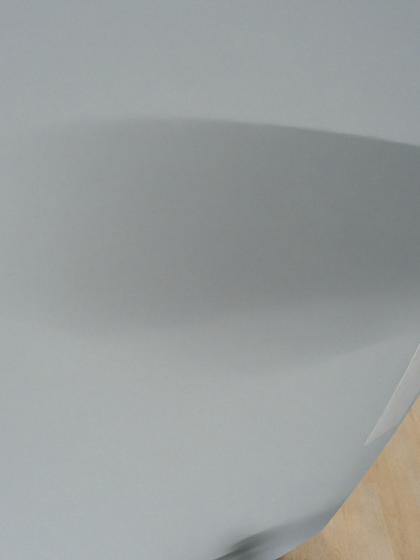

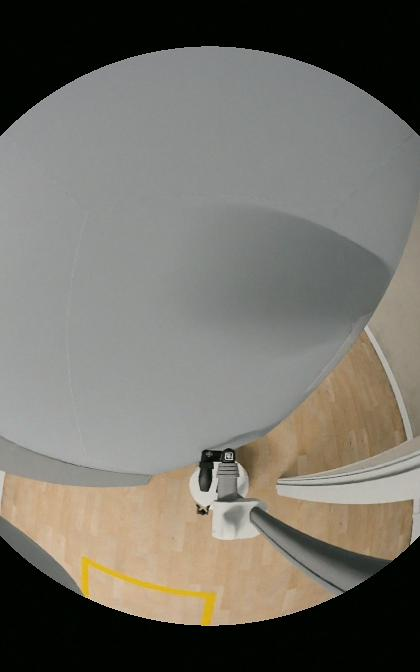

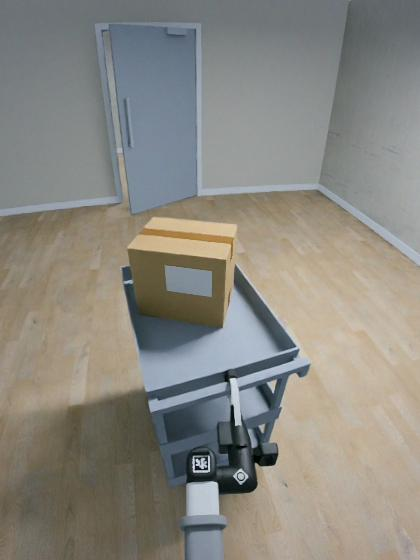

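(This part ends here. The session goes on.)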